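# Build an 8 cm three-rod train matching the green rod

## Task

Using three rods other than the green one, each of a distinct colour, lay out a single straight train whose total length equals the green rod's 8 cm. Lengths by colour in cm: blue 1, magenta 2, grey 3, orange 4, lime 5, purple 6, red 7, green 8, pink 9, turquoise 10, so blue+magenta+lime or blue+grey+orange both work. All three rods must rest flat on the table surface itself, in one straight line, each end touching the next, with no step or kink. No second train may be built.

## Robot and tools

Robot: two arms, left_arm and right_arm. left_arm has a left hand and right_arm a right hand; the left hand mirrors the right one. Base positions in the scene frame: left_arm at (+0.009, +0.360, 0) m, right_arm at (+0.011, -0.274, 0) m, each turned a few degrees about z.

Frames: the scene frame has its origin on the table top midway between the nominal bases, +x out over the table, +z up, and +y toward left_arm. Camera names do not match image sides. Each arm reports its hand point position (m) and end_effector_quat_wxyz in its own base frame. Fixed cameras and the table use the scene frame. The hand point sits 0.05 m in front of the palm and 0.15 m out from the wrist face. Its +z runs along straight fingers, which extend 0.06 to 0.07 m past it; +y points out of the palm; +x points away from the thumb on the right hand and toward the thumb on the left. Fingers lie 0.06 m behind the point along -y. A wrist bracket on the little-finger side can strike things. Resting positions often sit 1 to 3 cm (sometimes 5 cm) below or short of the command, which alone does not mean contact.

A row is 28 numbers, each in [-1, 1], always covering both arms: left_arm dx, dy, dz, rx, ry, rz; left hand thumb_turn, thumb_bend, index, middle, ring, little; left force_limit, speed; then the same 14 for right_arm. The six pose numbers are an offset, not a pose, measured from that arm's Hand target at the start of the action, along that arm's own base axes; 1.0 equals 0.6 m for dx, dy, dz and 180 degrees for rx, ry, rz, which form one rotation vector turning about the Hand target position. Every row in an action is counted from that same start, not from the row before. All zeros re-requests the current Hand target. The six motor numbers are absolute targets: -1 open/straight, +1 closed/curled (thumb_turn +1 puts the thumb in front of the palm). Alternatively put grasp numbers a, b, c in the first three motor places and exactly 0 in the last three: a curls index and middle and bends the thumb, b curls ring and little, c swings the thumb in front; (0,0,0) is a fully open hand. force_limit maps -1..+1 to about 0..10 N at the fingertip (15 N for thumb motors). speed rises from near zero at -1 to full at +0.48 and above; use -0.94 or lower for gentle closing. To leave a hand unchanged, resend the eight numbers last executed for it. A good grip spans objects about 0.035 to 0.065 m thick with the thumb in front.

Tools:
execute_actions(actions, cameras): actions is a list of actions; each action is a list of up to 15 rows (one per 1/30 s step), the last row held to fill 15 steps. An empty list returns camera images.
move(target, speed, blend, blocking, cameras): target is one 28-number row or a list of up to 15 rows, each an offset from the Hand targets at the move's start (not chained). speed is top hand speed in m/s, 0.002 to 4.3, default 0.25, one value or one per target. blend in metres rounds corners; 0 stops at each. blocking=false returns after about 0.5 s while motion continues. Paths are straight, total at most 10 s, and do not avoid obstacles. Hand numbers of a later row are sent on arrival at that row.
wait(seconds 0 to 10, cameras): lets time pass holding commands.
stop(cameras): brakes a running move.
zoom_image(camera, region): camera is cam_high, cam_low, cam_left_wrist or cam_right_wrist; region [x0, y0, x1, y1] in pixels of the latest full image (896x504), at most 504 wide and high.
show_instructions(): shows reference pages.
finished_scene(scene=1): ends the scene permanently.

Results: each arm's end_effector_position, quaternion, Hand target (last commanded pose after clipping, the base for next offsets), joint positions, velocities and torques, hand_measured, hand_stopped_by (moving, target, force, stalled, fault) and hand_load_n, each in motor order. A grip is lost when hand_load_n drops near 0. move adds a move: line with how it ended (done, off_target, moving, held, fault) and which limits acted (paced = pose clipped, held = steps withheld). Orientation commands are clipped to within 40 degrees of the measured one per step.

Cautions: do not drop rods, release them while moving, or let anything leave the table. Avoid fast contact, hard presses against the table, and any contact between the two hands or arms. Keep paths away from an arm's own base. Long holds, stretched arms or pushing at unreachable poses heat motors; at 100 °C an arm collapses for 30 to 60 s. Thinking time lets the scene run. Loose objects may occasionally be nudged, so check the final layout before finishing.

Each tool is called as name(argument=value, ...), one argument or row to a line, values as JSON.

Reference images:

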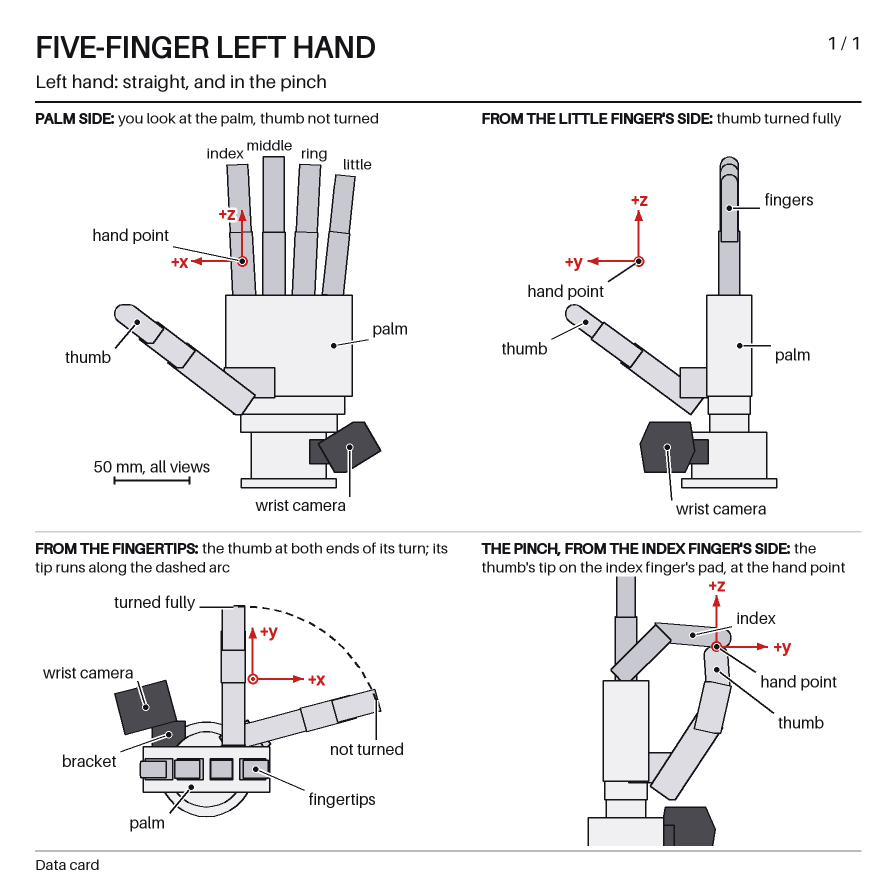

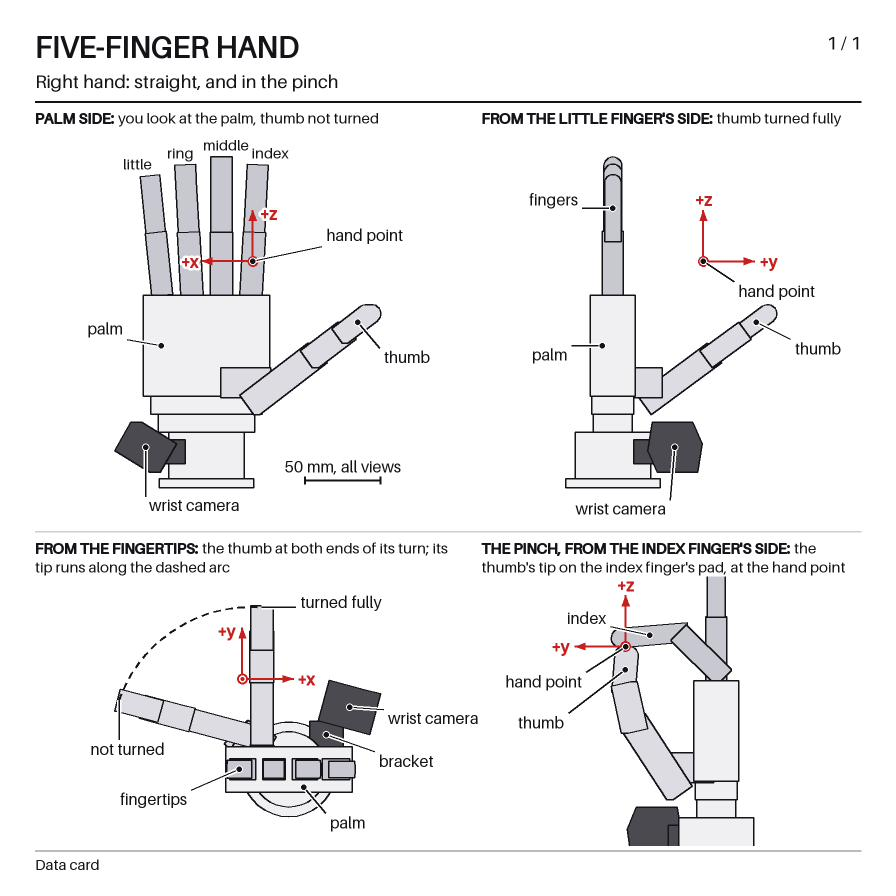

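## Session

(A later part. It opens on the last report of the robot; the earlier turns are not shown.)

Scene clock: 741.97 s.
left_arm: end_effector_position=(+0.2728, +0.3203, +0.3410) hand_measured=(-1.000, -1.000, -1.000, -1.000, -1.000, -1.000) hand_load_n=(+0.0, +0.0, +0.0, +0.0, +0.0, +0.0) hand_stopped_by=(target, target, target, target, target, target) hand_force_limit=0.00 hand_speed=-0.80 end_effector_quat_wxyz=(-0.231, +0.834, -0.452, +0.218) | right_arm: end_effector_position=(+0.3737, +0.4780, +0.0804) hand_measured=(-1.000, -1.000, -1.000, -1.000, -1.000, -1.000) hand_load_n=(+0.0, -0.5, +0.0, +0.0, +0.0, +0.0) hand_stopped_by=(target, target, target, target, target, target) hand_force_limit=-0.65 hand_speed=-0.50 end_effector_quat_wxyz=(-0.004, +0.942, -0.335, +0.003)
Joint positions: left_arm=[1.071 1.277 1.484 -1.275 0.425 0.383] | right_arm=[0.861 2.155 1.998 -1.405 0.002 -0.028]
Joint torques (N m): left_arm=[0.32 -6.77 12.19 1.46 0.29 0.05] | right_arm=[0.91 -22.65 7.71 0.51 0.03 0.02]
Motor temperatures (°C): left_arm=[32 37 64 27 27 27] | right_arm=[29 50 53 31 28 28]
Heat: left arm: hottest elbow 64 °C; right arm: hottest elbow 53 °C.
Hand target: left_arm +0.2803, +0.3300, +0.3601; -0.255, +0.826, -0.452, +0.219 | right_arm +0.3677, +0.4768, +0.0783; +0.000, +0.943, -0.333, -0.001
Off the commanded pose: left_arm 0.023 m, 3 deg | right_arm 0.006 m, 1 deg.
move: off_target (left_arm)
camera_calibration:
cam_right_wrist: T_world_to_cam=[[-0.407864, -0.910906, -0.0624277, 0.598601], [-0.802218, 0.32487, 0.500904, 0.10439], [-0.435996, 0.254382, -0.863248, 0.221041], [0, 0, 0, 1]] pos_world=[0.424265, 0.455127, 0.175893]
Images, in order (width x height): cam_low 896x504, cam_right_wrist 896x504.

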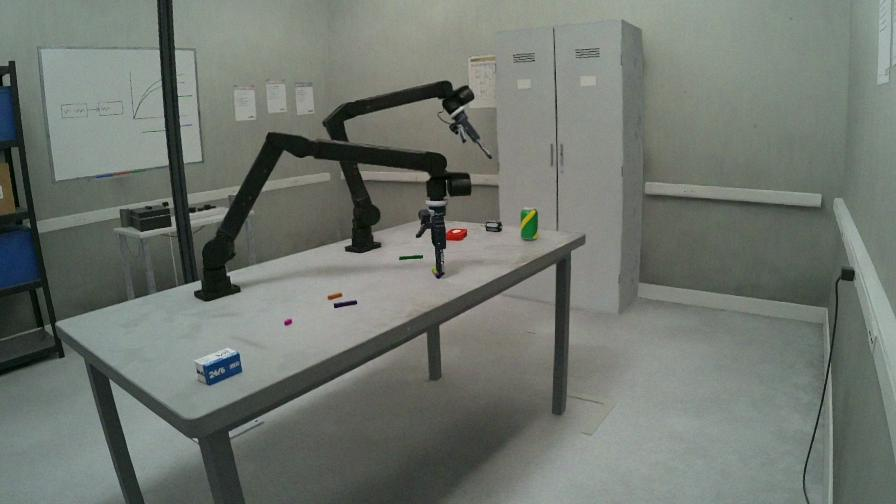

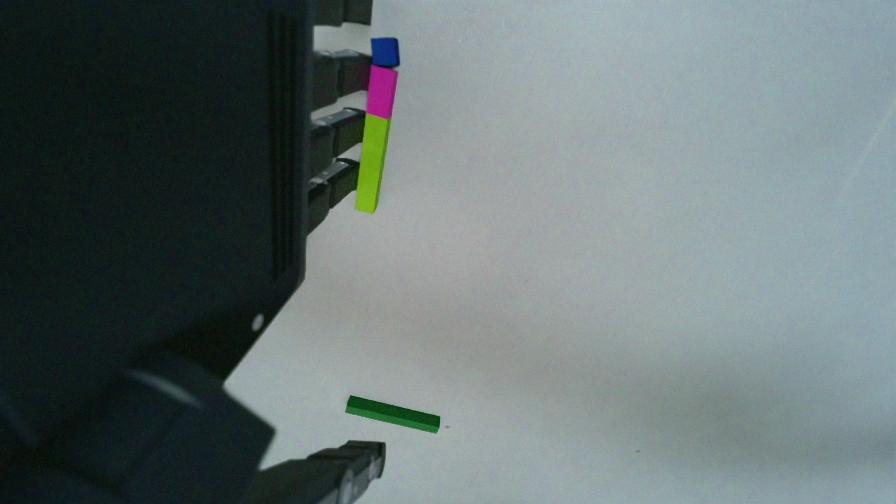

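execute_actions(
  actions=[],
  cameras=["cam_right_wrist"],
)

Scene clock: 758.67 s.
left_arm: end_effector_position=(+0.2728, +0.3203, +0.3410) hand_measured=(-1.000, -1.000, -1.000, -1.000, -1.000, -1.000) hand_load_n=(+0.0, +0.5, +0.0, +0.0, +0.0, +0.0) hand_stopped_by=(target, target, target, target, target, target) hand_force_limit=0.00 hand_speed=-0.80 end_effector_quat_wxyz=(-0.231, +0.834, -0.452, +0.218) | right_arm: end_effector_position=(+0.3737, +0.4780, +0.0804) hand_measured=(-1.000, -1.000, -1.000, -1.000, -1.000, -1.000) hand_load_n=(+0.0, +0.0, +0.0, +0.0, +0.0, +0.0) hand_stopped_by=(target, target, target, target, target, target) hand_force_limit=-0.65 hand_speed=-0.50 end_effector_quat_wxyz=(-0.004, +0.942, -0.335, +0.003)
Joint positions: left_arm=[1.071 1.277 1.484 -1.275 0.425 0.383] | right_arm=[0.861 2.155 1.998 -1.405 0.002 -0.028]
Joint velocities: within noise
Joint torques (N m): left_arm=[0.15 -6.83 12.15 1.42 0.28 0.05] | right_arm=[1.03 -22.83 7.72 0.5 0.03 0.02]
Motor temperatures (°C): left_arm=[32 37 64 27 27 27] | right_arm=[29 55 53 31 28 28]
Heat: left arm: hottest elbow 64 °C; right arm: hottest shoulder 55 °C.
Hand target: left_arm +0.2803, +0.3300, +0.3601; -0.255, +0.826, -0.452, +0.219 | right_arm +0.3677, +0.4768, +0.0783; +0.000, +0.943, -0.333, -0.001
Off the commanded pose: left_arm 0.023 m, 3 deg | right_arm 0.006 m, 1 deg.
camera_calibration:
cam_right_wrist: T_world_to_cam=[[-0.407864, -0.910906, -0.0624277, 0.598601], [-0.802218, 0.32487, 0.500904, 0.10439], [-0.435996, 0.254382, -0.863248, 0.221041], [0, 0, 0, 1]] pos_world=[0.424265, 0.455127, 0.175893]
Images, in order (width x height): cam_right_wrist 896x504.

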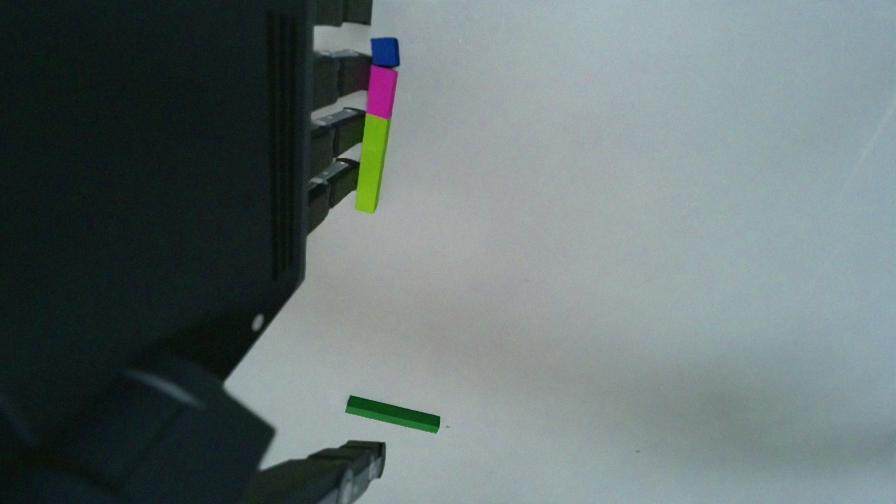

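zoom_image(
  camera="cam_right_wrist",
  region=[330, 20, 430, 76],
)

zoom_image(
  camera="cam_right_wrist",
  region=[300, 20, 520, 230],
)

Scaled by 5.040 from the camera's 896x504 image, which has a finer 1280x720 frame.

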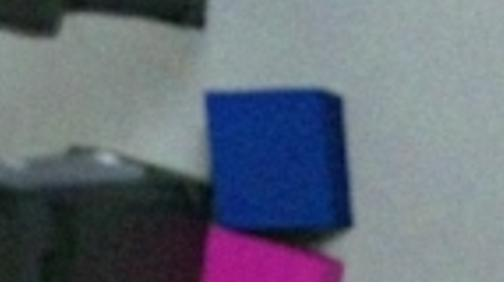

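Scaled by 2.291 from the camera's 896x504 image, which has a finer 1280x720 frame.

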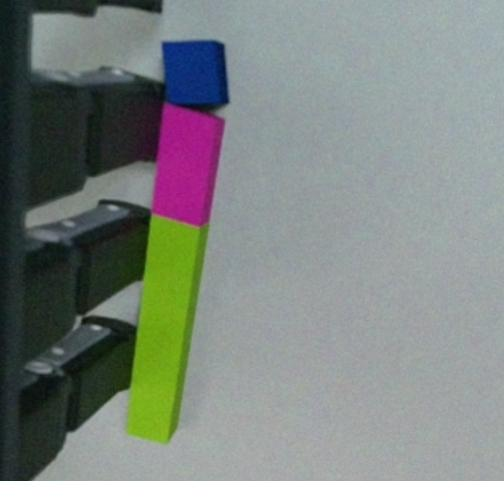

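move(
  target=[
    [0,0,0,0,0,0, 0,0,0,0,0,0,0,-0.8, 0.045,0.056,0.02,0,0,0, -1,-1,-1,-1,-1,-1,-0.65,-0.5],
    [0,0,0,0,0,0, 0,0,0,0,0,0,0,-0.8, 0.045,0.056,0.21,0,0,0, -1,-1,-1,-1,-1,-1,-0.65,-0.5],
    [0,0,0,0,0,0, 0,0,0,0,0,0,0,-0.8, 0.1455,0.0803,0.22,0,0,-0.497, -1,-1,-1,-1,-1,-1,-0.65,-0.5],
  ],
  speed=[0.08, 0.15, 0.2],
  blend=[0.005, 0.02, 0],
  cameras=["cam_right_wrist"],
)

Scene clock: 787.17 s.
left_arm: end_effector_position=(+0.2728, +0.3203, +0.3410) hand_measured=(-1.000, -1.000, -1.000, -1.000, -1.000, -1.000) hand_load_n=(+0.0, +0.0, +0.0, +0.0, +0.0, +0.0) hand_stopped_by=(target, target, target, target, target, target) hand_force_limit=0.00 hand_speed=-0.80 end_effector_quat_wxyz=(-0.231, +0.834, -0.452, +0.218) | right_arm: end_effector_position=(+0.4521, +0.5321, +0.1889) hand_measured=(-1.000, -1.000, -1.000, -1.000, -1.000, -1.000) hand_load_n=(+0.0, +0.0, +0.0, +0.0, +0.0, +0.0) hand_stopped_by=(target, target, target, target, target, target) hand_force_limit=-0.65 hand_speed=-0.50 end_effector_quat_wxyz=(+0.005, -0.444, +0.896, +0.004)
Joint positions: left_arm=[1.071 1.277 1.484 -1.275 0.425 0.383] | right_arm=[0.774 2.172 2.31 -1.697 -0.005 1.426]
Joint torques (N m): left_arm=[0.44 -6.95 12.16 1.47 0.3 0.04] | right_arm=[-0.21 -25.23 9.26 0.18 0.15 0.11]
Motor temperatures (°C): left_arm=[32 37 64 27 27 27] | right_arm=[29 56 53 31 28 28]
Heat: left arm: hottest elbow 64 °C; right arm: hottest shoulder 56 °C.
Hand target: left_arm +0.2803, +0.3300, +0.3601; -0.255, +0.826, -0.452, +0.219 | right_arm +0.4551, +0.5250, +0.2102; +0.000, -0.436, +0.900, +0.001
Off the commanded pose: left_arm 0.023 m, 3 deg | right_arm 0.023 m, 1 deg.
joint sent to its limit (right arm) — joint 4 (wrist pitch), lower limit. The joint targets still meet the commanded pose.
move: off_target (left_arm, right_arm)
camera_calibration:
cam_right_wrist: T_world_to_cam=[[-0.922973, 0.381018, -0.0542743, 0.230399], [0.300826, 0.802183, 0.515759, -0.660173], [0.240051, 0.459704, -0.855013, -0.081378], [0, 0, 0, 1]] pos_world=[0.430784, 0.479203, 0.283415]
Images, in order (width x height): cam_right_wrist 896x504.

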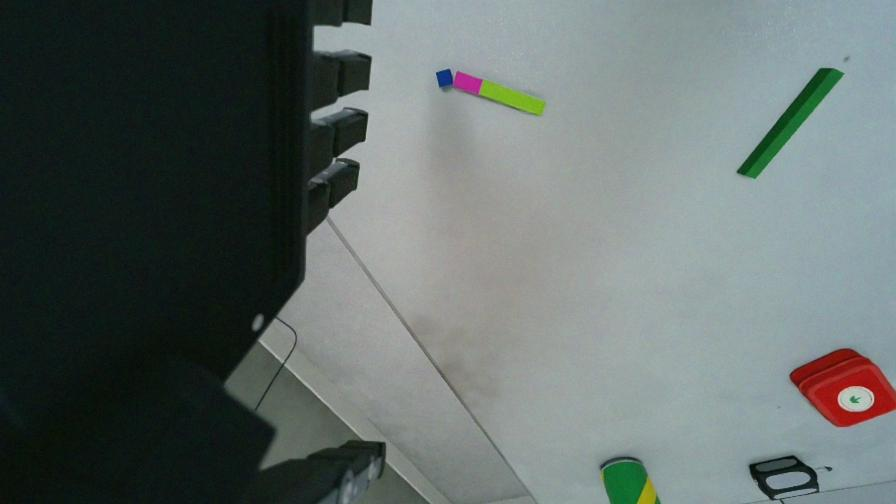

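zoom_image(
  camera="cam_right_wrist",
  region=[420, 55, 560, 125],
)

Scaled by 3.600 from the camera's 896x504 image, which has a finer 1280x720 frame.

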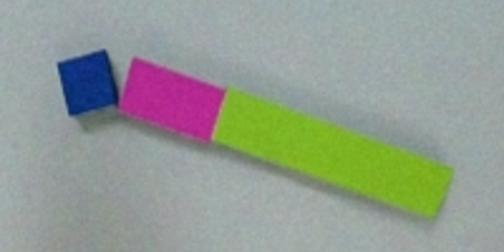

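move(
  target=[
    [0,0,0,0,0,0, 0,0,0,0,0,0,0,-0.8, -0.1,-0.045,-0.03,0,0,0.497, -1,-1,-1,-1,-1,-1,-0.65,-0.5],
    [0,0,0,0,0,0, 0,0,0,0,0,0,0,-0.8, -0.1,-0.045,-0.2,0,0,0.497, -1,-1,-1,-1,-1,-1,-0.65,-0.5],
  ],
  speed=[0.2, 0.12],
  blend=[0.0, 0],
  cameras=["cam_right_wrist"],
)

Scene clock: 817.50 s.
left_arm: end_effector_position=(+0.2728, +0.3203, +0.3410) hand_measured=(-1.000, -1.000, -1.000, -1.000, -1.000, -1.000) hand_load_n=(-0.5, +0.0, +0.0, +0.0, +0.0, +0.0) hand_stopped_by=(target, target, target, target, target, target) hand_force_limit=0.00 hand_speed=-0.80 end_effector_quat_wxyz=(-0.231, +0.834, -0.452, +0.218) | right_arm: end_effector_position=(+0.3955, +0.4926, +0.0947) hand_measured=(-1.000, -1.000, -1.000, -1.000, -1.000, -1.000) hand_load_n=(+0.0, +0.0, +0.0, +0.0, +0.0, +0.0) hand_stopped_by=(target, target, target, target, target, target) hand_force_limit=-0.65 hand_speed=-0.50 end_effector_quat_wxyz=(+0.003, +0.940, -0.341, -0.004)
Joint positions: left_arm=[1.071 1.277 1.484 -1.275 0.425 0.383] | right_arm=[0.847 2.251 2.199 -1.527 -0.005 -0.027]
Joint torques (N m): left_arm=[0.56 -7 12.18 1.52 0.29 0.06] | right_arm=[1.2 -23 9.61 0.85 0.31 -0.11]
Motor temperatures (°C): left_arm=[32 37 65 27 27 27] | right_arm=[29 53 52 31 28 28]
Heat: left arm: hottest elbow 65 °C; right arm: hottest shoulder 53 °C.
Hand target: left_arm +0.2803, +0.3300, +0.3601; -0.255, +0.826, -0.452, +0.219 | right_arm +0.3950, +0.4981, +0.0903; +0.000, +0.943, -0.333, -0.001
Off the commanded pose: left_arm 0.023 m, 3 deg | right_arm 0.007 m, 1 deg.
move: off_target (left_arm)
camera_calibration:
cam_right_wrist: T_world_to_cam=[[-0.421972, -0.905375, -0.0472866, 0.622947], [-0.788809, 0.340933, 0.511415, 0.0956868], [-0.446901, 0.253103, -0.858032, 0.243658], [0, 0, 0, 1]] pos_world=[0.447236, 0.469708, 0.189588]
Images, in order (width x height): cam_right_wrist 896x504.

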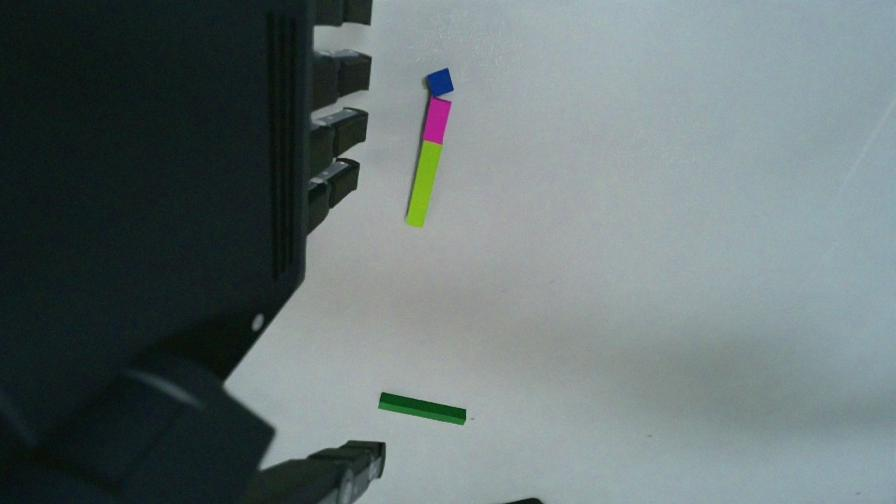

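move(
  target=[
    [0,0,0,0,0,0, 0,0,0,0,0,0,0,-0.8, 0,0,-0.02,0,0,0, -1,-1,-1,-1,-1,-1,-0.65,-0.5],
    [0,0,0,0,0,0, 0,0,0,0,0,0,0,-0.8, -0.02,-0.025,-0.02,0,0,0, -1,-1,-1,-1,-1,-1,-0.65,-0.5],
  ],
  speed=[0.08, 0.06],
  blend=[0.003, 0],
  cameras=["cam_right_wrist"],
)

zoom_image(
  camera="cam_right_wrist",
  region=[300, 20, 520, 230],
)

Scene clock: 823.53 s.
left_arm: end_effector_position=(+0.2728, +0.3203, +0.3410) hand_measured=(-1.000, -1.000, -1.000, -1.000, -1.000, -1.000) hand_load_n=(+0.0, +0.0, +0.0, +0.0, -0.5, +0.0) hand_stopped_by=(target, target, target, target, target, target) hand_force_limit=0.00 hand_speed=-0.80 end_effector_quat_wxyz=(-0.231, +0.834, -0.452, +0.218) | right_arm: end_effector_position=(+0.3867, +0.4824, +0.0813) hand_measured=(-1.000, -1.000, -1.000, -1.000, -1.000, -1.000) hand_load_n=(+0.0, +0.0, +0.0, +0.0, +0.0, +0.0) hand_stopped_by=(target, target, target, target, target, target) hand_force_limit=-0.65 hand_speed=-0.50 end_effector_quat_wxyz=(-0.001, +0.940, -0.341, -0.002)
Joint positions: left_arm=[1.071 1.277 1.484 -1.275 0.425 0.383] | right_arm=[0.847 2.199 2.075 -1.446 -0.004 -0.028]
Joint torques (N m): left_arm=[0.5 -6.83 12.25 1.44 0.31 0.05] | right_arm=[1.14 -23.24 8.01 0.76 0.29 -0.11]
Motor temperatures (°C): left_arm=[31 37 65 27 27 27] | right_arm=[29 52 52 31 28 28]
Heat: left arm: hottest elbow 65 °C; right arm: hottest shoulder 52 °C.
Hand target: left_arm +0.2803, +0.3300, +0.3601; -0.255, +0.826, -0.452, +0.219 | right_arm +0.3829, +0.4830, +0.0781; +0.000, +0.943, -0.333, -0.001
Off the commanded pose: left_arm 0.023 m, 3 deg | right_arm 0.005 m, 1 deg.
move: off_target (left_arm)
camera_calibration:
cam_right_wrist: T_world_to_cam=[[-0.420602, -0.905519, -0.0559312, 0.609695], [-0.792443, 0.336664, 0.508617, 0.102719], [-0.441732, 0.258248, -0.859174, 0.22643], [0, 0, 0, 1]] pos_world=[0.437859, 0.459034, 0.176399]
Images, in order (width x height): cam_right_wrist 896x504.

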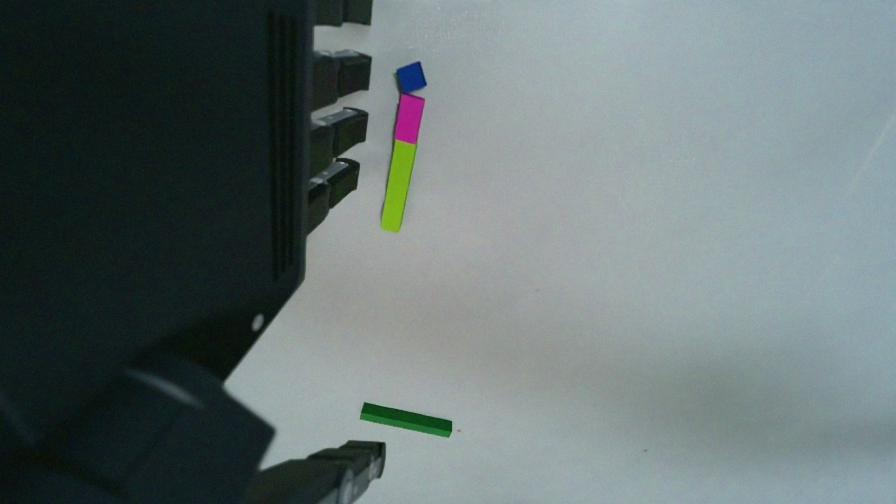

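Scaled by 2.291 from the camera's 896x504 image, which has a finer 1280x720 frame.

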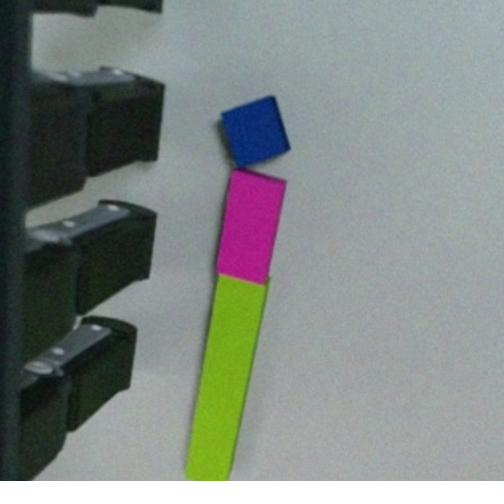

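move(
  target=[0,0,0,0,0,0, 0,0,0,0,0,0,0,-0.8, -0.021,-0.0258,0,0,0,0, -1,-1,-1,-1,-1,-1,-0.65,-0.5],
  speed=0.04,
  cameras=["cam_right_wrist"],
)

zoom_image(
  camera="cam_right_wrist",
  region=[300, 20, 520, 230],
)

Scene clock: 826.93 s.
left_arm: end_effector_position=(+0.2728, +0.3203, +0.3410) hand_measured=(-1.000, -1.000, -1.000, -1.000, -1.000, -1.000) hand_load_n=(+0.0, +0.0, +0.0, +0.0, +0.0, +0.0) hand_stopped_by=(target, target, target, target, target, target) hand_force_limit=0.00 hand_speed=-0.80 end_effector_quat_wxyz=(-0.231, +0.834, -0.452, +0.218) | right_arm: end_effector_position=(+0.3750, +0.4691, +0.0806) hand_measured=(-1.000, -1.000, -1.000, -1.000, -1.000, -1.000) hand_load_n=(+0.0, +0.0, +0.0, +0.0, +0.0, +0.0) hand_stopped_by=(target, target, target, target, target, target) hand_force_limit=-0.65 hand_speed=-0.50 end_effector_quat_wxyz=(-0.004, +0.940, -0.341, -0.001)
Joint positions: left_arm=[1.071 1.277 1.484 -1.275 0.425 0.383] | right_arm=[0.847 2.139 1.97 -1.396 -0.004 -0.028]
Joint torques (N m): left_arm=[0.09 -6.59 12.19 1.42 0.29 0.04] | right_arm=[1.03 -22.42 7.8 0.62 0.3 -0.11]
Motor temperatures (°C): left_arm=[31 37 65 27 27 27] | right_arm=[29 52 52 31 28 28]
Heat: left arm: hottest elbow 65 °C; right arm: hottest shoulder 52 °C.
Hand target: left_arm +0.2803, +0.3300, +0.3601; -0.255, +0.826, -0.452, +0.219 | right_arm +0.3704, +0.4676, +0.0783; +0.000, +0.943, -0.333, -0.001
Off the commanded pose: left_arm 0.023 m, 3 deg | right_arm 0.006 m, 1 deg.
move: off_target (left_arm)
camera_calibration:
cam_right_wrist: T_world_to_cam=[[-0.420361, -0.905303, -0.0610167, 0.592919], [-0.794275, 0.334629, 0.507101, 0.100133], [-0.438662, 0.26163, -0.859724, 0.221357], [0, 0, 0, 1]] pos_world=[0.425874, 0.44535, 0.175706]
Images, in order (width x height): cam_right_wrist 896x504.

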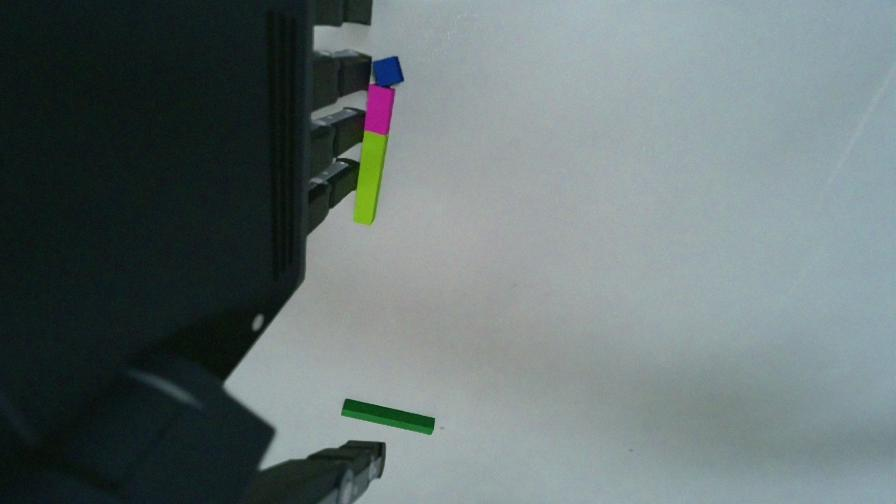

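Scaled by 2.291 from the camera's 896x504 image, which has a finer 1280x720 frame.

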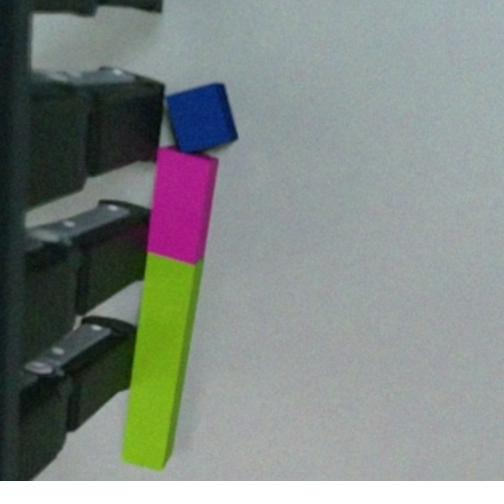

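move(
  target=[0,0,0,0,0,0, 0,0,0,0,0,0,0,-0.8, -0.0126,-0.0155,0,0,0,0, -1,-1,-1,-1,-1,-1,-0.65,-0.5],
  speed=0.04,
  cameras=["cam_right_wrist"],
)

zoom_image(
  camera="cam_right_wrist",
  region=[300, 20, 520, 230],
)

Scene clock: 830.90 s.
left_arm: end_effector_position=(+0.2728, +0.3203, +0.3410) hand_measured=(-1.000, -1.000, -1.000, -1.000, -1.000, -1.000) hand_load_n=(+0.0, +0.0, +0.0, +0.0, +0.0, +0.0) hand_stopped_by=(target, target, target, target, target, target) hand_force_limit=0.00 hand_speed=-0.80 end_effector_quat_wxyz=(-0.231, +0.834, -0.452, +0.218) | right_arm: end_effector_position=(+0.3674, +0.4605, +0.0803) hand_measured=(-1.000, -1.000, -1.000, -1.000, -1.000, -1.000) hand_load_n=(+0.0, +0.0, +0.0, +0.5, +0.0, +0.0) hand_stopped_by=(target, target, target, target, target, target) hand_force_limit=-0.65 hand_speed=-0.50 end_effector_quat_wxyz=(-0.004, +0.940, -0.340, -0.001)
Joint positions: left_arm=[1.071 1.277 1.484 -1.275 0.425 0.383] | right_arm=[0.847 2.104 1.911 -1.371 -0.004 -0.029]
Joint torques (N m): left_arm=[0.21 -6.71 12.19 1.44 0.31 0.04] | right_arm=[0.97 -22.01 7.72 0.57 0.29 -0.12]
Motor temperatures (°C): left_arm=[31 37 65 27 27 27] | right_arm=[29 52 52 31 28 28]
Heat: left arm: hottest elbow 65 °C; right arm: hottest shoulder 52 °C.
Hand target: left_arm +0.2803, +0.3300, +0.3601; -0.255, +0.826, -0.452, +0.219 | right_arm +0.3629, +0.4584, +0.0783; +0.000, +0.943, -0.333, -0.001
Off the commanded pose: left_arm 0.023 m, 3 deg | right_arm 0.006 m, 1 deg.
move: off_target (left_arm)
camera_calibration:
cam_right_wrist: T_world_to_cam=[[-0.419643, -0.905586, -0.061756, 0.581875], [-0.794775, 0.333725, 0.506912, 0.0977622], [-0.438443, 0.261804, -0.859783, 0.219858], [0, 0, 0, 1]] pos_world=[0.418274, 0.436752, 0.175407]
Images, in order (width x height): cam_right_wrist 896x504.

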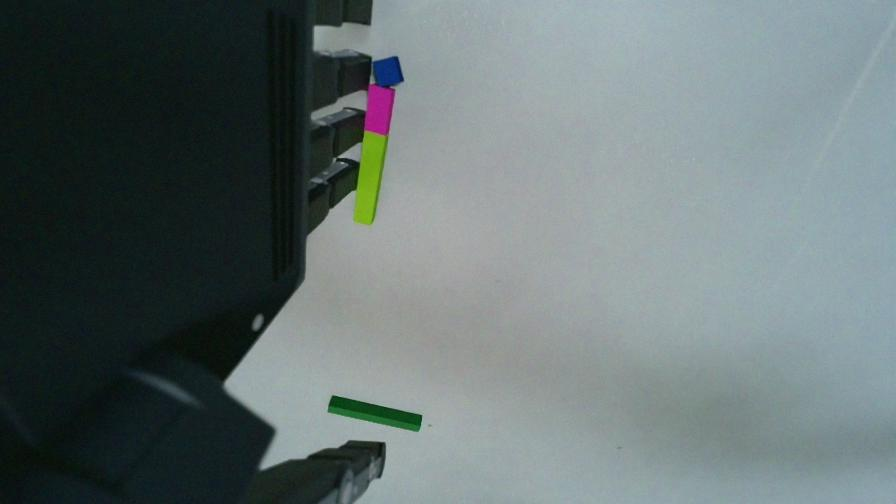

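Scaled by 2.291 from the camera's 896x504 image, which has a finer 1280x720 frame.

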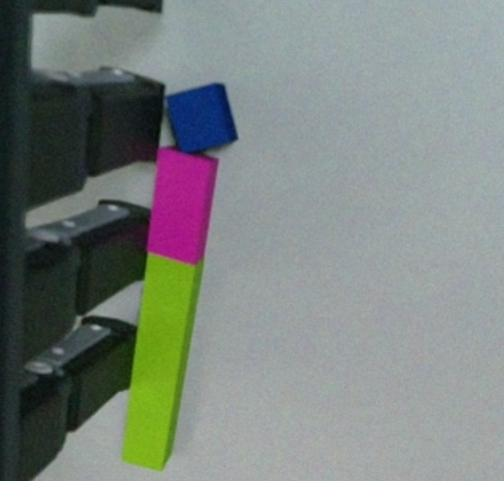

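move(
  target=[0,0,0,0,0,0, 0,0,0,0,0,0,0,-0.8, 0.0112,-0.0391,0,0,0,0, -1,-1,-1,-1,-1,-1,-0.65,-0.5],
  speed=0.04,
  cameras=["cam_right_wrist"],
)

zoom_image(
  camera="cam_right_wrist",
  region=[300, 20, 520, 230],
)

Scene clock: 863.70 s.
left_arm: end_effector_position=(+0.2728, +0.3203, +0.3410) hand_measured=(-1.000, -1.000, -1.000, -1.000, -1.000, -1.000) hand_load_n=(-0.5, +0.0, +0.0, +0.0, +0.0, +0.0) hand_stopped_by=(target, target, target, target, target, target) hand_force_limit=0.00 hand_speed=-0.80 end_effector_quat_wxyz=(-0.231, +0.834, -0.452, +0.218) | right_arm: end_effector_position=(+0.3636, +0.4446, +0.0800) hand_measured=(-1.000, -1.000, -1.000, -1.000, -1.000, -1.000) hand_load_n=(+0.0, +0.0, +0.0, +0.0, +0.0, +0.0) hand_stopped_by=(target, target, target, target, target, target) hand_force_limit=-0.65 hand_speed=-0.50 end_effector_quat_wxyz=(-0.003, +0.944, -0.330, -0.002)
Joint positions: left_arm=[1.071 1.277 1.484 -1.275 0.425 0.383] | right_arm=[0.837 2.067 1.848 -1.349 -0.005 -0.06]
Joint torques (N m): left_arm=[0.32 -6.77 12.18 1.52 0.29 0.05] | right_arm=[-0.67 -21.42 7.79 0.64 0.34 -0.11]
Motor temperatures (°C): left_arm=[31 37 66 27 27 27] | right_arm=[29 58 49 31 28 28]
Heat: left arm: hottest elbow 66 °C; right arm: hottest shoulder 58 °C.
Hand target: left_arm +0.2803, +0.3300, +0.3601; -0.255, +0.826, -0.452, +0.219 | right_arm +0.3696, +0.4348, +0.0783; +0.000, +0.943, -0.333, -0.001
Off the commanded pose: left_arm 0.023 m, 3 deg | right_arm 0.012 m, 0 deg.
move: off_target (left_arm, right_arm)
camera_calibration:
cam_right_wrist: T_world_to_cam=[[-0.400359, -0.914464, -0.0589009, 0.562462], [-0.800246, 0.31759, 0.508668, 0.109162], [-0.446452, 0.250785, -0.858946, 0.229937], [0, 0, 0, 1]] pos_world=[0.415199, 0.422017, 0.175106]
Images, in order (width x height): cam_right_wrist 896x504.

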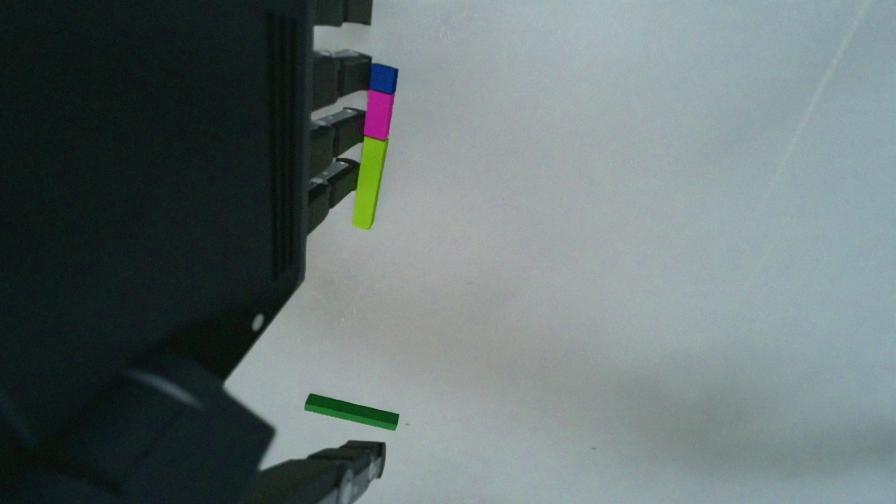

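Scaled by 2.291 from the camera's 896x504 image, which has a finer 1280x720 frame.

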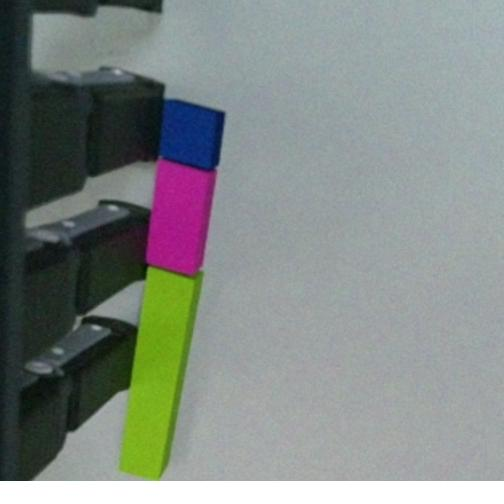

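Excellent — blue snapped flush. Zoom closer.

zoom_image(
  camera="cam_right_wrist",
  region=[340, 55, 420, 150],
)

Scaled by 5.305 from the camera's 896x504 image, which has a finer 1280x720 frame.

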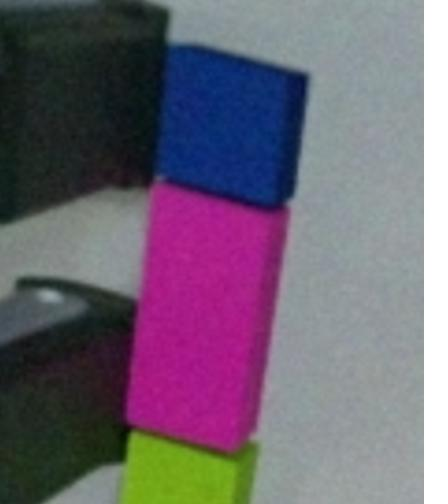

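move(
  target=[
    [0,0,0,0,0,0, 0,0,0,0,0,0,0,-0.8, 0.01,0.0123,0.04,0,0,0, -1,-1,-1,-1,-1,-1,-0.65,-0.5],
    [0,0,0,0,0,0, 0,0,0,0,0,0,0,-0.8, 0.044,0.0541,0.05,0,0,0, -1,-1,-1,-1,-1,-1,-0.65,-0.5],
  ],
  speed=[0.05,0.06],
  blend=[0.003, 0],
  cameras=["cam_right_wrist"],
)

zoom_image(
  camera="cam_right_wrist",
  region=[320, 20, 520, 230],
)

Scene clock: 876.83 s.
left_arm: end_effector_position=(+0.2728, +0.3203, +0.3410) hand_measured=(-1.000, -1.000, -1.000, -1.000, -1.000, -1.000) hand_load_n=(-0.5, +0.0, +0.0, +0.0, +0.0, +0.0) hand_stopped_by=(target, target, target, target, target, target) hand_force_limit=0.00 hand_speed=-0.80 end_effector_quat_wxyz=(-0.231, +0.834, -0.452, +0.218) | right_arm: end_effector_position=(+0.3834, +0.4603, +0.0985) hand_measured=(-1.000, -1.000, -1.000, -1.000, -1.000, -1.000) hand_load_n=(-0.5, +0.0, +0.0, +0.0, +0.0, +0.0) hand_stopped_by=(target, target, target, target, target, target) hand_force_limit=-0.65 hand_speed=-0.50 end_effector_quat_wxyz=(+0.013, +0.943, -0.333, -0.008)
Joint positions: left_arm=[1.071 1.277 1.484 -1.275 0.425 0.383] | right_arm=[0.831 2.161 2.048 -1.488 -0.004 -0.061]
Joint torques (N m): left_arm=[0.21 -6.77 12.25 1.44 0.31 0.05] | right_arm=[0.21 -21.48 13.85 0.05 0.29 -0.07]
Motor temperatures (°C): left_arm=[31 37 66 27 27 27] | right_arm=[29 58 49 31 28 28]
Heat: left arm: hottest elbow 66 °C; right arm: hottest shoulder 58 °C.
Hand target: left_arm +0.2803, +0.3300, +0.3601; -0.255, +0.826, -0.452, +0.219 | right_arm +0.3960, +0.4672, +0.1082; +0.000, +0.943, -0.333, -0.001
Off the commanded pose: left_arm 0.023 m, 3 deg | right_arm 0.017 m, 2 deg.
move: off_target (left_arm, right_arm)
camera_calibration:
cam_right_wrist: T_world_to_cam=[[-0.406814, -0.913112, -0.0269741, 0.58465], [-0.787406, 0.335533, 0.517116, 0.096597], [-0.463135, 0.23161, -0.85549, 0.265628], [0, 0, 0, 1]] pos_world=[0.436927, 0.439918, 0.193061]
Images, in order (width x height): cam_right_wrist 896x504.

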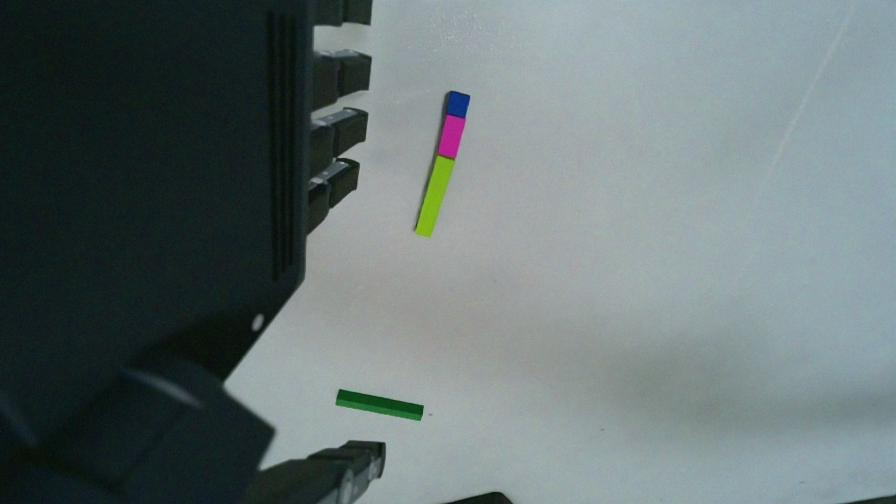

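Scaled by 2.400 from the camera's 896x504 image, which has a finer 1280x720 frame.

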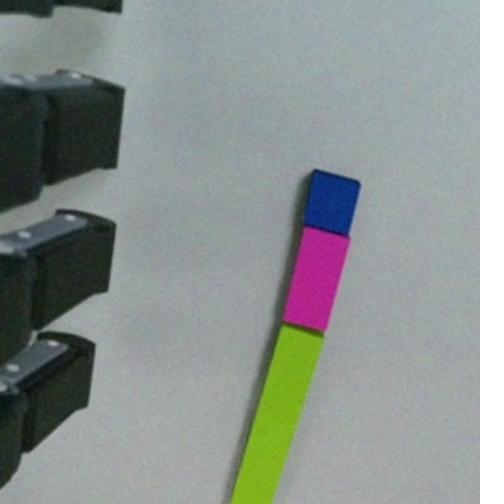

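zoom_image(
  camera="cam_right_wrist",
  region=[400, 85, 490, 175],
)

zoom_image(
  camera="cam_right_wrist",
  region=[400, 135, 500, 245],
)

Scaled by 5.600 from the camera's 896x504 image, which has a finer 1280x720 frame.

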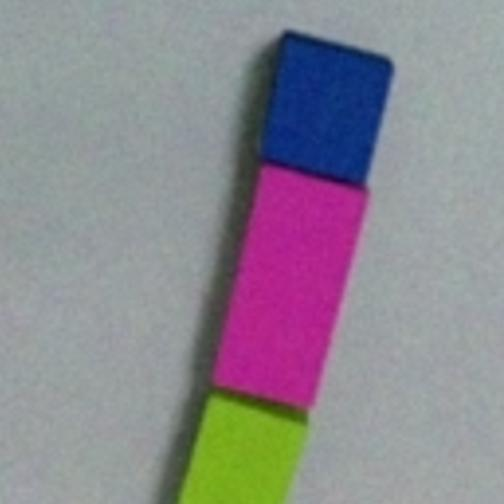

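Scaled by 4.582 from the camera's 896x504 image, which has a finer 1280x720 frame.

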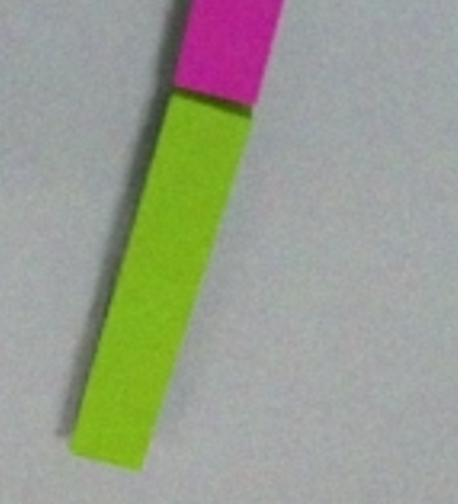

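move(
  target=[
    [0,0,0,0,0,0, 0,0,0,0,0,0,0,-0.8, 0.02,0.02,0.09,0,0,0, -1,-1,-1,-1,-1,-1,-0.65,-0.5],
    [0,0,0,0,0,0, 0,0,0,0,0,0,0,-0.8, 0.0473,0.028,0.09,0,0,-0.503, -1,-1,-1,-1,-1,-1,-0.65,-0.5],
  ],
  speed=[0.1,0.3],
  blend=[0.02, 0],
  cameras=["cam_right_wrist"],
)

zoom_image(
  camera="cam_right_wrist",
  region=[300, 20, 560, 160],
)

Scene clock: 897.00 s.
left_arm: end_effector_position=(+0.2728, +0.3203, +0.3410) hand_measured=(-1.000, -1.000, -1.000, -1.000, -1.000, -1.000) hand_load_n=(+0.0, +0.0, +0.0, +0.0, +0.0, +0.0) hand_stopped_by=(target, target, target, target, target, target) hand_force_limit=0.00 hand_speed=-0.80 end_effector_quat_wxyz=(-0.231, +0.834, -0.452, +0.218) | right_arm: end_effector_position=(+0.4192, +0.4840, +0.1446) hand_measured=(-1.000, -1.000, -1.000, -1.000, -1.000, -1.000) hand_load_n=(+0.0, +0.0, +0.0, +0.0, +0.0, +0.0) hand_stopped_by=(target, target, target, target, target, target) hand_force_limit=-0.65 hand_speed=-0.50 end_effector_quat_wxyz=(-0.019, -0.434, +0.901, -0.004)
Joint positions: left_arm=[1.071 1.277 1.484 -1.275 0.425 0.383] | right_arm=[0.757 2.012 1.931 -1.529 -0.004 1.429]
Joint torques (N m): left_arm=[0.26 -6.77 12.1 1.46 0.31 0.04] | right_arm=[0.21 -22.77 9.2 0.83 0.25 0.1]
Motor temperatures (°C): left_arm=[31 37 66 27 27 27] | right_arm=[29 58 56 31 28 28]
Heat: left arm: hottest elbow 66 °C; right arm: hottest shoulder 58 °C.
Hand target: left_arm +0.2803, +0.3300, +0.3601; -0.255, +0.826, -0.452, +0.219 | right_arm +0.4242, +0.4840, +0.1621; +0.000, -0.427, +0.904, +0.001
Off the commanded pose: left_arm 0.023 m, 3 deg | right_arm 0.018 m, 2 deg.
move: off_target (left_arm, right_arm)
camera_calibration:
cam_right_wrist: T_world_to_cam=[[-0.916408, 0.398692, -0.0352249, 0.201928], [0.335473, 0.813125, 0.475695, -0.602906], [0.218298, 0.424114, -0.878905, -0.0593284], [0, 0, 0, 1]] pos_world=[0.400258, 0.434893, 0.241768]
Images, in order (width x height): cam_right_wrist 896x504.

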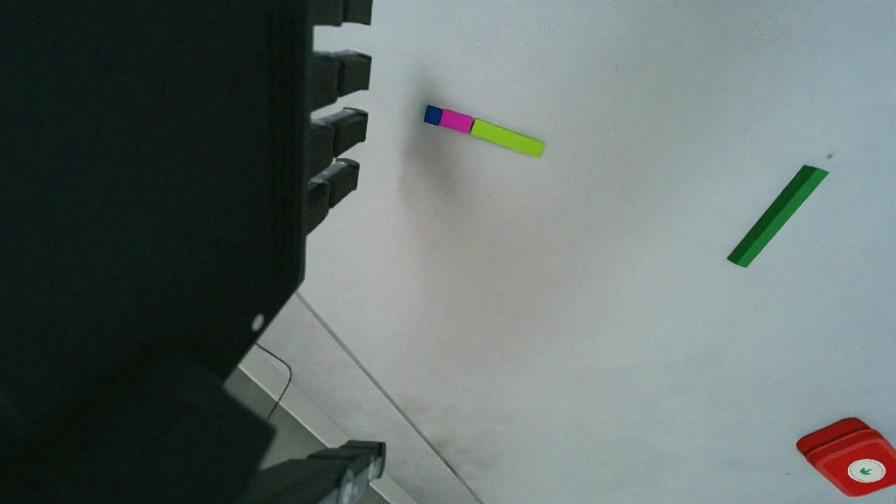

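Scaled by 1.938 from the camera's 896x504 image, which has a finer 1280x720 frame.

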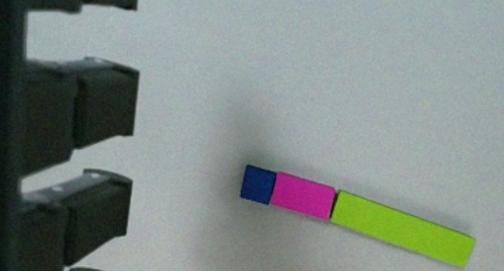

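move(
  target=[0,0,0,0,0,0, 0,0,0,0,0,0,0,-0.8, -0.0255,-0.0147,-0.127,0,0,0, -1,-1,-1,-1,-1,-1,-0.65,-0.5],
  speed=0.1,
  cameras=["cam_right_wrist"],
)

zoom_image(
  camera="cam_right_wrist",
  region=[300, 20, 560, 160],
)

Scene clock: 906.87 s.
left_arm: end_effector_position=(+0.2728, +0.3203, +0.3410) hand_measured=(-1.000, -1.000, -1.000, -1.000, -1.000, -1.000) hand_load_n=(+0.0, +0.0, +0.0, +0.0, +0.0, +0.0) hand_stopped_by=(target, target, target, target, target, target) hand_force_limit=0.00 hand_speed=-0.80 end_effector_quat_wxyz=(-0.231, +0.834, -0.452, +0.218) | right_arm: end_effector_position=(+0.4076, +0.4728, +0.0801) hand_measured=(-1.000, -1.000, -1.000, -1.000, -1.000, -1.000) hand_load_n=(+0.0, +0.0, +0.0, +0.0, +0.0, +0.0) hand_stopped_by=(target, target, target, target, target, target) hand_force_limit=-0.65 hand_speed=-0.50 end_effector_quat_wxyz=(-0.010, -0.431, +0.902, -0.001)
Joint positions: left_arm=[1.071 1.277 1.484 -1.275 0.425 0.383] | right_arm=[0.757 1.982 1.712 -1.32 -0.004 1.436]
Joint torques (N m): left_arm=[0.32 -6.89 12.18 1.44 0.29 0.05] | right_arm=[0.85 -20.84 8.51 0.88 0.25 0.11]
Motor temperatures (°C): left_arm=[31 37 66 27 27 27] | right_arm=[29 57 56 31 28 28]
Heat: left arm: hottest elbow 66 °C; right arm: hottest shoulder 57 °C.
Hand target: left_arm +0.2803, +0.3300, +0.3601; -0.255, +0.826, -0.452, +0.219 | right_arm +0.4090, +0.4753, +0.0859; +0.000, -0.427, +0.904, +0.001
Off the commanded pose: left_arm 0.023 m, 3 deg | right_arm 0.006 m, 1 deg.
move: off_target (left_arm)
camera_calibration:
cam_right_wrist: T_world_to_cam=[[-0.913071, 0.405513, -0.0431395, 0.189554], [0.333992, 0.804313, 0.491456, -0.555686], [0.23399, 0.434326, -0.869833, -0.120767], [0, 0, 0, 1]] pos_world=[0.386929, 0.422531, 0.176225]
Images, in order (width x height): cam_right_wrist 896x504.

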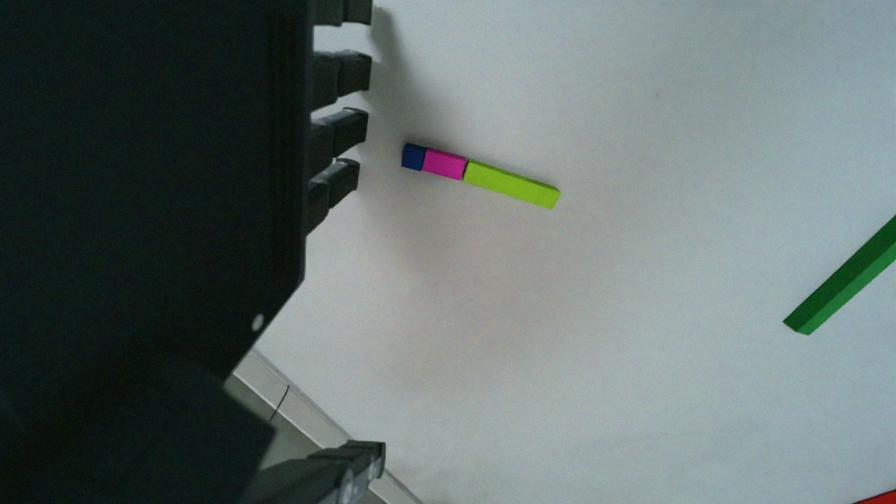

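Scaled by 1.938 from the camera's 896x504 image, which has a finer 1280x720 frame.

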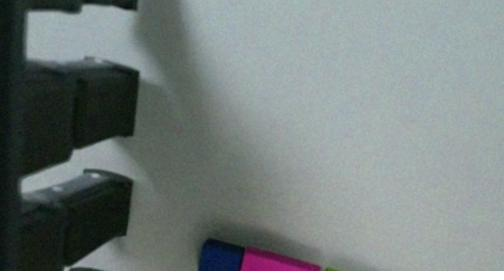

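move(
  target=[0,0,0,0,0,0, 0,0,0,0,0,0,0,-0.8, 0.0267,0.012,0.0135,0,0,0, -1,-1,-1,-1,-1,-1,-0.65,-0.5],
  speed=0.06,
  cameras=[],
)

Scene clock: 916.60 s.
left_arm: end_effector_position=(+0.2728, +0.3203, +0.3410) hand_measured=(-1.000, -1.000, -1.000, -1.000, -1.000, -1.000) hand_load_n=(+0.0, +0.0, +0.0, +0.0, +0.0, +0.0) hand_stopped_by=(target, target, target, target, target, target) hand_force_limit=0.00 hand_speed=-0.80 end_effector_quat_wxyz=(-0.231, +0.834, -0.452, +0.218) | right_arm: end_effector_position=(+0.4103, +0.4754, +0.0865) hand_measured=(-1.000, -1.000, -1.000, -1.000, -1.000, -1.000) hand_load_n=(+0.0, +0.0, +0.0, +0.5, +0.0, +0.0) hand_stopped_by=(target, target, target, target, target, target) hand_force_limit=-0.65 hand_speed=-0.50 end_effector_quat_wxyz=(-0.010, -0.431, +0.902, -0.001)
Joint positions: left_arm=[1.071 1.277 1.484 -1.275 0.425 0.383] | right_arm=[0.757 1.988 1.738 -1.341 -0.004 1.437]
Joint torques (N m): left_arm=[0.32 -6.83 12.18 1.48 0.29 0.08] | right_arm=[0.03 -18.14 13.42 0.08 0.26 0]
Motor temperatures (°C): left_arm=[31 37 66 27 27 27] | right_arm=[29 57 56 31 28 28]
Heat: left arm: hottest elbow 66 °C; right arm: hottest shoulder 57 °C.
Hand target: left_arm +0.2803, +0.3300, +0.3601; -0.255, +0.826, -0.452, +0.219 | right_arm +0.4250, +0.4824, +0.0940; +0.000, -0.427, +0.904, +0.001
Off the commanded pose: left_arm 0.023 m, 3 deg | right_arm 0.018 m, 1 deg.
move: off_target (left_arm, right_arm)
No camera images: "cameras" was empty.


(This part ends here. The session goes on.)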